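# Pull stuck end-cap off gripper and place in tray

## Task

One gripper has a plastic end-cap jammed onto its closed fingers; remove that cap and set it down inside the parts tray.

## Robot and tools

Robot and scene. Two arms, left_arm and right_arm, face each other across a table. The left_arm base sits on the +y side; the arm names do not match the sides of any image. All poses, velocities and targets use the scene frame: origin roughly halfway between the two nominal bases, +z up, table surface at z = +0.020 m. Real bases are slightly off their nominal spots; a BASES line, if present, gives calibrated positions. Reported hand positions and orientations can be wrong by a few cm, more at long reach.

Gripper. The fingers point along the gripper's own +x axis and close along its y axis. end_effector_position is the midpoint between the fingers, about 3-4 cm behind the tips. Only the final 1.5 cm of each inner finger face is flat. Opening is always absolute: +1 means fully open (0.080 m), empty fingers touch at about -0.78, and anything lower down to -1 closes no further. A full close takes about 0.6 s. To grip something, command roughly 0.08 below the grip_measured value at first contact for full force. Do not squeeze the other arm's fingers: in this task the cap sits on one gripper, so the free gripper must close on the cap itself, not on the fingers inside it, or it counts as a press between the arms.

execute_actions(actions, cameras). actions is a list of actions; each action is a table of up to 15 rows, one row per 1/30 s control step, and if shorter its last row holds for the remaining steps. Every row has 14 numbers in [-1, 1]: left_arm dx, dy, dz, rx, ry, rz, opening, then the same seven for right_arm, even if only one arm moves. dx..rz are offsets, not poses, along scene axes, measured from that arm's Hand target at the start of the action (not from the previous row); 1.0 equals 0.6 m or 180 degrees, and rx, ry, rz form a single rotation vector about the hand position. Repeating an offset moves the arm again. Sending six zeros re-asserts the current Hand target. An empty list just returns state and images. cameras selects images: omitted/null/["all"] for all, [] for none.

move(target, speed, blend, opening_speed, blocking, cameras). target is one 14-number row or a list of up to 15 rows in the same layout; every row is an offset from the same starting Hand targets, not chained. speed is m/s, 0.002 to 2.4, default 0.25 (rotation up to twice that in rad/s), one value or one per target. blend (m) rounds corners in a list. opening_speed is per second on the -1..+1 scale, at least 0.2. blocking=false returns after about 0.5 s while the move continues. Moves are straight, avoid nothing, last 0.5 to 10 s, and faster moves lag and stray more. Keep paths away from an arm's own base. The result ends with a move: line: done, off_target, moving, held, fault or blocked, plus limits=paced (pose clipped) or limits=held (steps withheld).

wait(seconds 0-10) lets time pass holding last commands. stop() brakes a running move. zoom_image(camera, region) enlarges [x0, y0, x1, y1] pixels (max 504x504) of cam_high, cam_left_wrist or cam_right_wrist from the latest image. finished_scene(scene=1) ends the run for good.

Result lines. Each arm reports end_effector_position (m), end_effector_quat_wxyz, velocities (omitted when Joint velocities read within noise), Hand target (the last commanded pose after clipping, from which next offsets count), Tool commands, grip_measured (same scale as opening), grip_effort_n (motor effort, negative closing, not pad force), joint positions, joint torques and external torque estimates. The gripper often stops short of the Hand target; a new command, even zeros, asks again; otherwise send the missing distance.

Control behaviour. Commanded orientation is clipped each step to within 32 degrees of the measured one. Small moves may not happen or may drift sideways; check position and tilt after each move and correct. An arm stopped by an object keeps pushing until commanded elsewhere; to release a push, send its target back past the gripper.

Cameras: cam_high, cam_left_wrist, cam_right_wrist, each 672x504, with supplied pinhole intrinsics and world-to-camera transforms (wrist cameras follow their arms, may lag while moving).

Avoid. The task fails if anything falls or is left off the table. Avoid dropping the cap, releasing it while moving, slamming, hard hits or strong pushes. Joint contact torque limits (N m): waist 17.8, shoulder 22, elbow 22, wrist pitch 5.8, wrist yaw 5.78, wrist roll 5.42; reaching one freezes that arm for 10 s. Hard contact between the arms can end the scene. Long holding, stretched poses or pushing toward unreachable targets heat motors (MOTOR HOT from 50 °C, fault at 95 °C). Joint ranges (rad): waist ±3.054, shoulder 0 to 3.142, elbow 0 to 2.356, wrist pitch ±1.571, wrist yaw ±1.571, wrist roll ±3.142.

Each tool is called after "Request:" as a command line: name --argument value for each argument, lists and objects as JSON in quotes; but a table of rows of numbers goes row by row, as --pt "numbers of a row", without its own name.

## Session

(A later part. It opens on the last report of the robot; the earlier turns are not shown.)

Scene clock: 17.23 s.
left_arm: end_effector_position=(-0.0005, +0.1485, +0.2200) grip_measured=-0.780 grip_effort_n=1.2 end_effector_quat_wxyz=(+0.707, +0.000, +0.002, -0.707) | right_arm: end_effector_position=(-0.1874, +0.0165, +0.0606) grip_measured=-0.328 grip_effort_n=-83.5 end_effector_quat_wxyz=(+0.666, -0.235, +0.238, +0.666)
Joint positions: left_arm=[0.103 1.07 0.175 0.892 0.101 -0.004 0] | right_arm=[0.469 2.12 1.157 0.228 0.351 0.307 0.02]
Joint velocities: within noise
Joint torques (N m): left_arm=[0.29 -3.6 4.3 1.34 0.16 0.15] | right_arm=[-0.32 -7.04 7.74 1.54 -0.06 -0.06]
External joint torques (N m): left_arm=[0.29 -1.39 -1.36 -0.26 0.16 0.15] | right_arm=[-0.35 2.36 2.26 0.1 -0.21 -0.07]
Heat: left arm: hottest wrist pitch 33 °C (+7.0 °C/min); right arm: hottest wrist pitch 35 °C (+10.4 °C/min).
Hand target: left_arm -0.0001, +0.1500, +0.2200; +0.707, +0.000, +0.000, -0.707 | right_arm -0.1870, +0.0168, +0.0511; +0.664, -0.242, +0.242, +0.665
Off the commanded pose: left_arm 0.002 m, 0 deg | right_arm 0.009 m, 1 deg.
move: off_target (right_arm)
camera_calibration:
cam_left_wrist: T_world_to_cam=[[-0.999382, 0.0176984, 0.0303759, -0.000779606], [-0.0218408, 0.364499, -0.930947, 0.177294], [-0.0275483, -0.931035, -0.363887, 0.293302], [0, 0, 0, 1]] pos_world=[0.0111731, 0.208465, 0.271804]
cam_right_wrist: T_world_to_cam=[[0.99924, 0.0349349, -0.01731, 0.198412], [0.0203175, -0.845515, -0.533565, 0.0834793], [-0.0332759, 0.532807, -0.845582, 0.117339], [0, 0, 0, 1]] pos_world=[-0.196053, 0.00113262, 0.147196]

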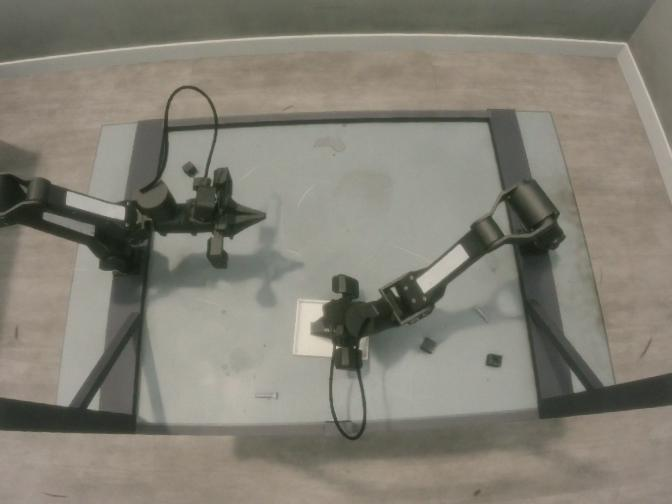

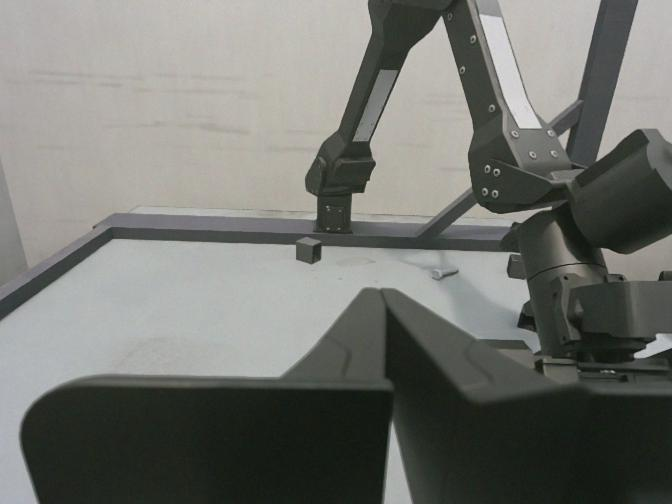

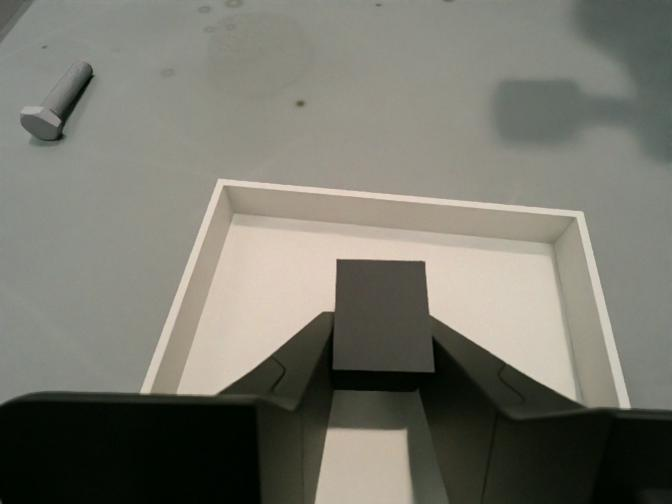

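Request:
move --pt "0 0 0 0 0 0 -0.78 0 0 0.013 0 0 0 -0.5" --pt "0 0 0 0 0 0 -0.78 0 0 0.013 0 0 0 0.4" --speed 0.05 --opening_speed 0.7

Scene clock: 19.73 s.
left_arm: end_effector_position=(-0.0005, +0.1485, +0.2200) grip_measured=-0.780 grip_effort_n=1.2 end_effector_quat_wxyz=(+0.707, +0.000, +0.002, -0.707) | right_arm: end_effector_position=(-0.1872, +0.0159, +0.0600) grip_measured=+0.396 grip_effort_n=13.7 end_effector_quat_wxyz=(+0.666, -0.242, +0.240, +0.664)
Joint positions: left_arm=[0.103 1.07 0.175 0.892 0.101 -0.004 0] | right_arm=[0.469 2.12 1.167 0.202 0.351 0.307 0.053]
Joint velocities: within noise
Joint torques (N m): left_arm=[0.31 -3.68 4.27 1.36 0.17 0.14] | right_arm=[-0.25 -9.15 7.49 1.48 -0.06 -0.07]
External joint torques (N m): left_arm=[0.3 -1.52 -1.36 -0.23 0.17 0.13] | right_arm=[-0.26 0.34 1.96 0.04 -0.22 -0.07]
Heat: left arm: hottest wrist pitch 34 °C (+9.1 °C/min); right arm: hottest wrist pitch 35 °C (+9.1 °C/min).
Hand target: left_arm -0.0001, +0.1500, +0.2200; +0.707, +0.000, +0.000, -0.707 | right_arm -0.1871, +0.0169, +0.0590; +0.664, -0.242, +0.242, +0.665
Off the commanded pose: left_arm 0.002 m, 0 deg | right_arm 0.001 m, 0 deg.
move: done
camera_calibration:
cam_left_wrist: T_world_to_cam=[[-0.999382, 0.0176984, 0.0303759, -0.000779606], [-0.0218408, 0.364499, -0.930947, 0.177294], [-0.0275483, -0.931035, -0.363887, 0.293302], [0, 0, 0, 1]] pos_world=[0.0111731, 0.208465, 0.271804]
cam_right_wrist: T_world_to_cam=[[0.999337, 0.0347866, -0.0107138, 0.197832], [0.0241089, -0.853108, -0.521178, 0.0827497], [-0.02727, 0.520574, -0.853381, 0.118863], [0, 0, 0, 1]] pos_world=[-0.196454, 0.00183535, 0.146682]

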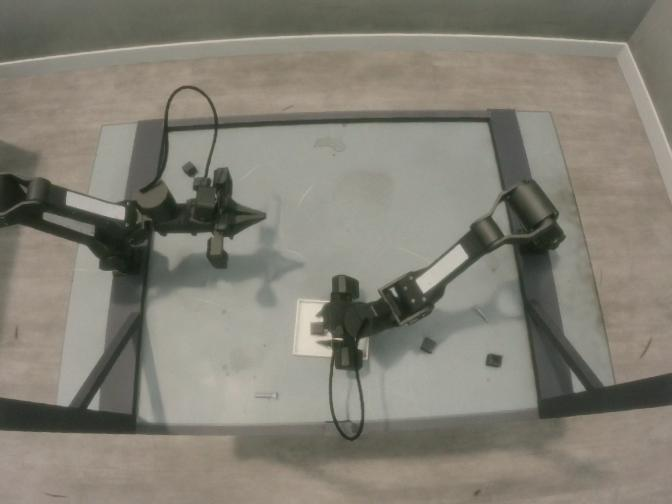

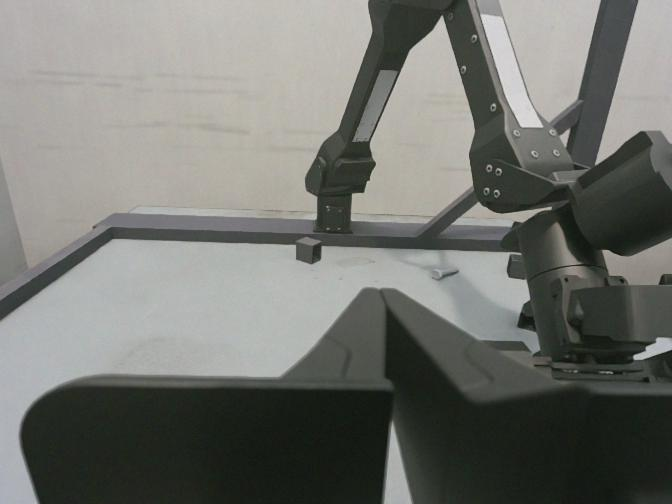

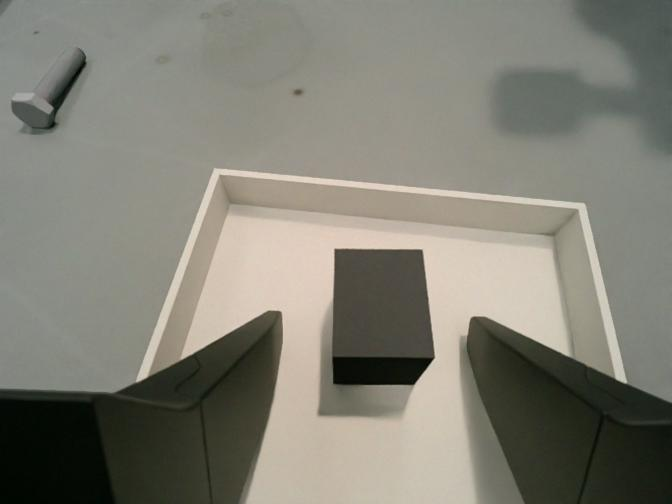

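Released flat. Retreat up and finish.

Request:
move --target '[0,0,0,0,0,0,-0.78,0,-0.06,0.13,0,0,0,0.4]' --speed 0.2 --cameras '["cam_right_wrist"]'

Scene clock: 20.83 s.
left_arm: end_effector_position=(-0.0005, +0.1485, +0.2200) grip_measured=-0.780 grip_effort_n=1.2 end_effector_quat_wxyz=(+0.707, +0.000, +0.002, -0.707) | right_arm: end_effector_position=(-0.1875, -0.0175, +0.1338) grip_measured=+0.397 grip_effort_n=13.7 end_effector_quat_wxyz=(+0.662, -0.245, +0.243, +0.665)
Joint positions: left_arm=[0.103 1.07 0.175 0.892 0.101 -0.004 0] | right_arm=[0.507 1.866 1.144 -0.046 0.371 0.334 0.053]
Joint velocities: within noise
Joint torques (N m): left_arm=[0.33 -3.59 4.3 1.37 0.16 0.14] | right_arm=[0.2 -9.75 7.16 1.34 0.4 0.1]
External joint torques (N m): left_arm=[0.32 -1.45 -1.26 -0.19 0.16 0.14] | right_arm=[0.14 -1.39 1.01 -0.07 0.24 0.1]
Heat: left arm: hottest wrist pitch 34 °C (+8.6 °C/min); right arm: hottest wrist pitch 35 °C (+8.6 °C/min).
Hand target: left_arm -0.0001, +0.1500, +0.2200; +0.707, +0.000, +0.000, -0.707 | right_arm -0.1870, -0.0192, +0.1369; +0.664, -0.242, +0.242, +0.665
Off the commanded pose: left_arm 0.002 m, 0 deg | right_arm 0.004 m, 0 deg.
move: done
camera_calibration:
cam_right_wrist: T_world_to_cam=[[0.999087, 0.041009, -0.0119888, 0.200296], [0.0290153, -0.857201, -0.514164, 0.0926247], [-0.0313621, 0.513346, -0.857608, 0.198983], [0, 0, 0, 1]] pos_world=[-0.19656, -0.0309629, 0.220675]
Images, in order (width x height): cam_right_wrist 672x504.

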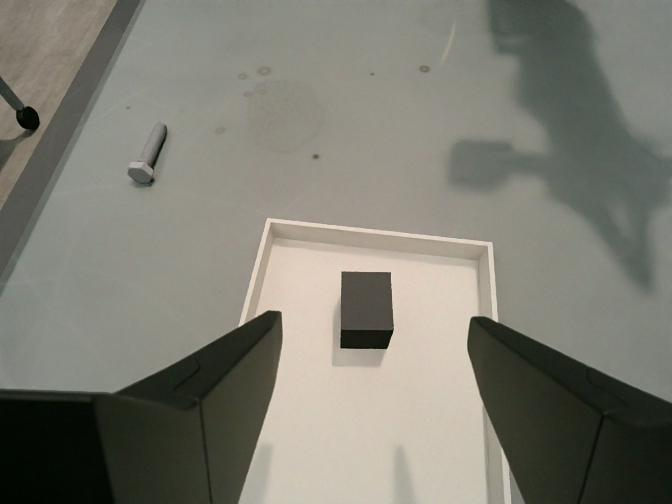

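Request:
finished_scene

The scene is finished: the task was done.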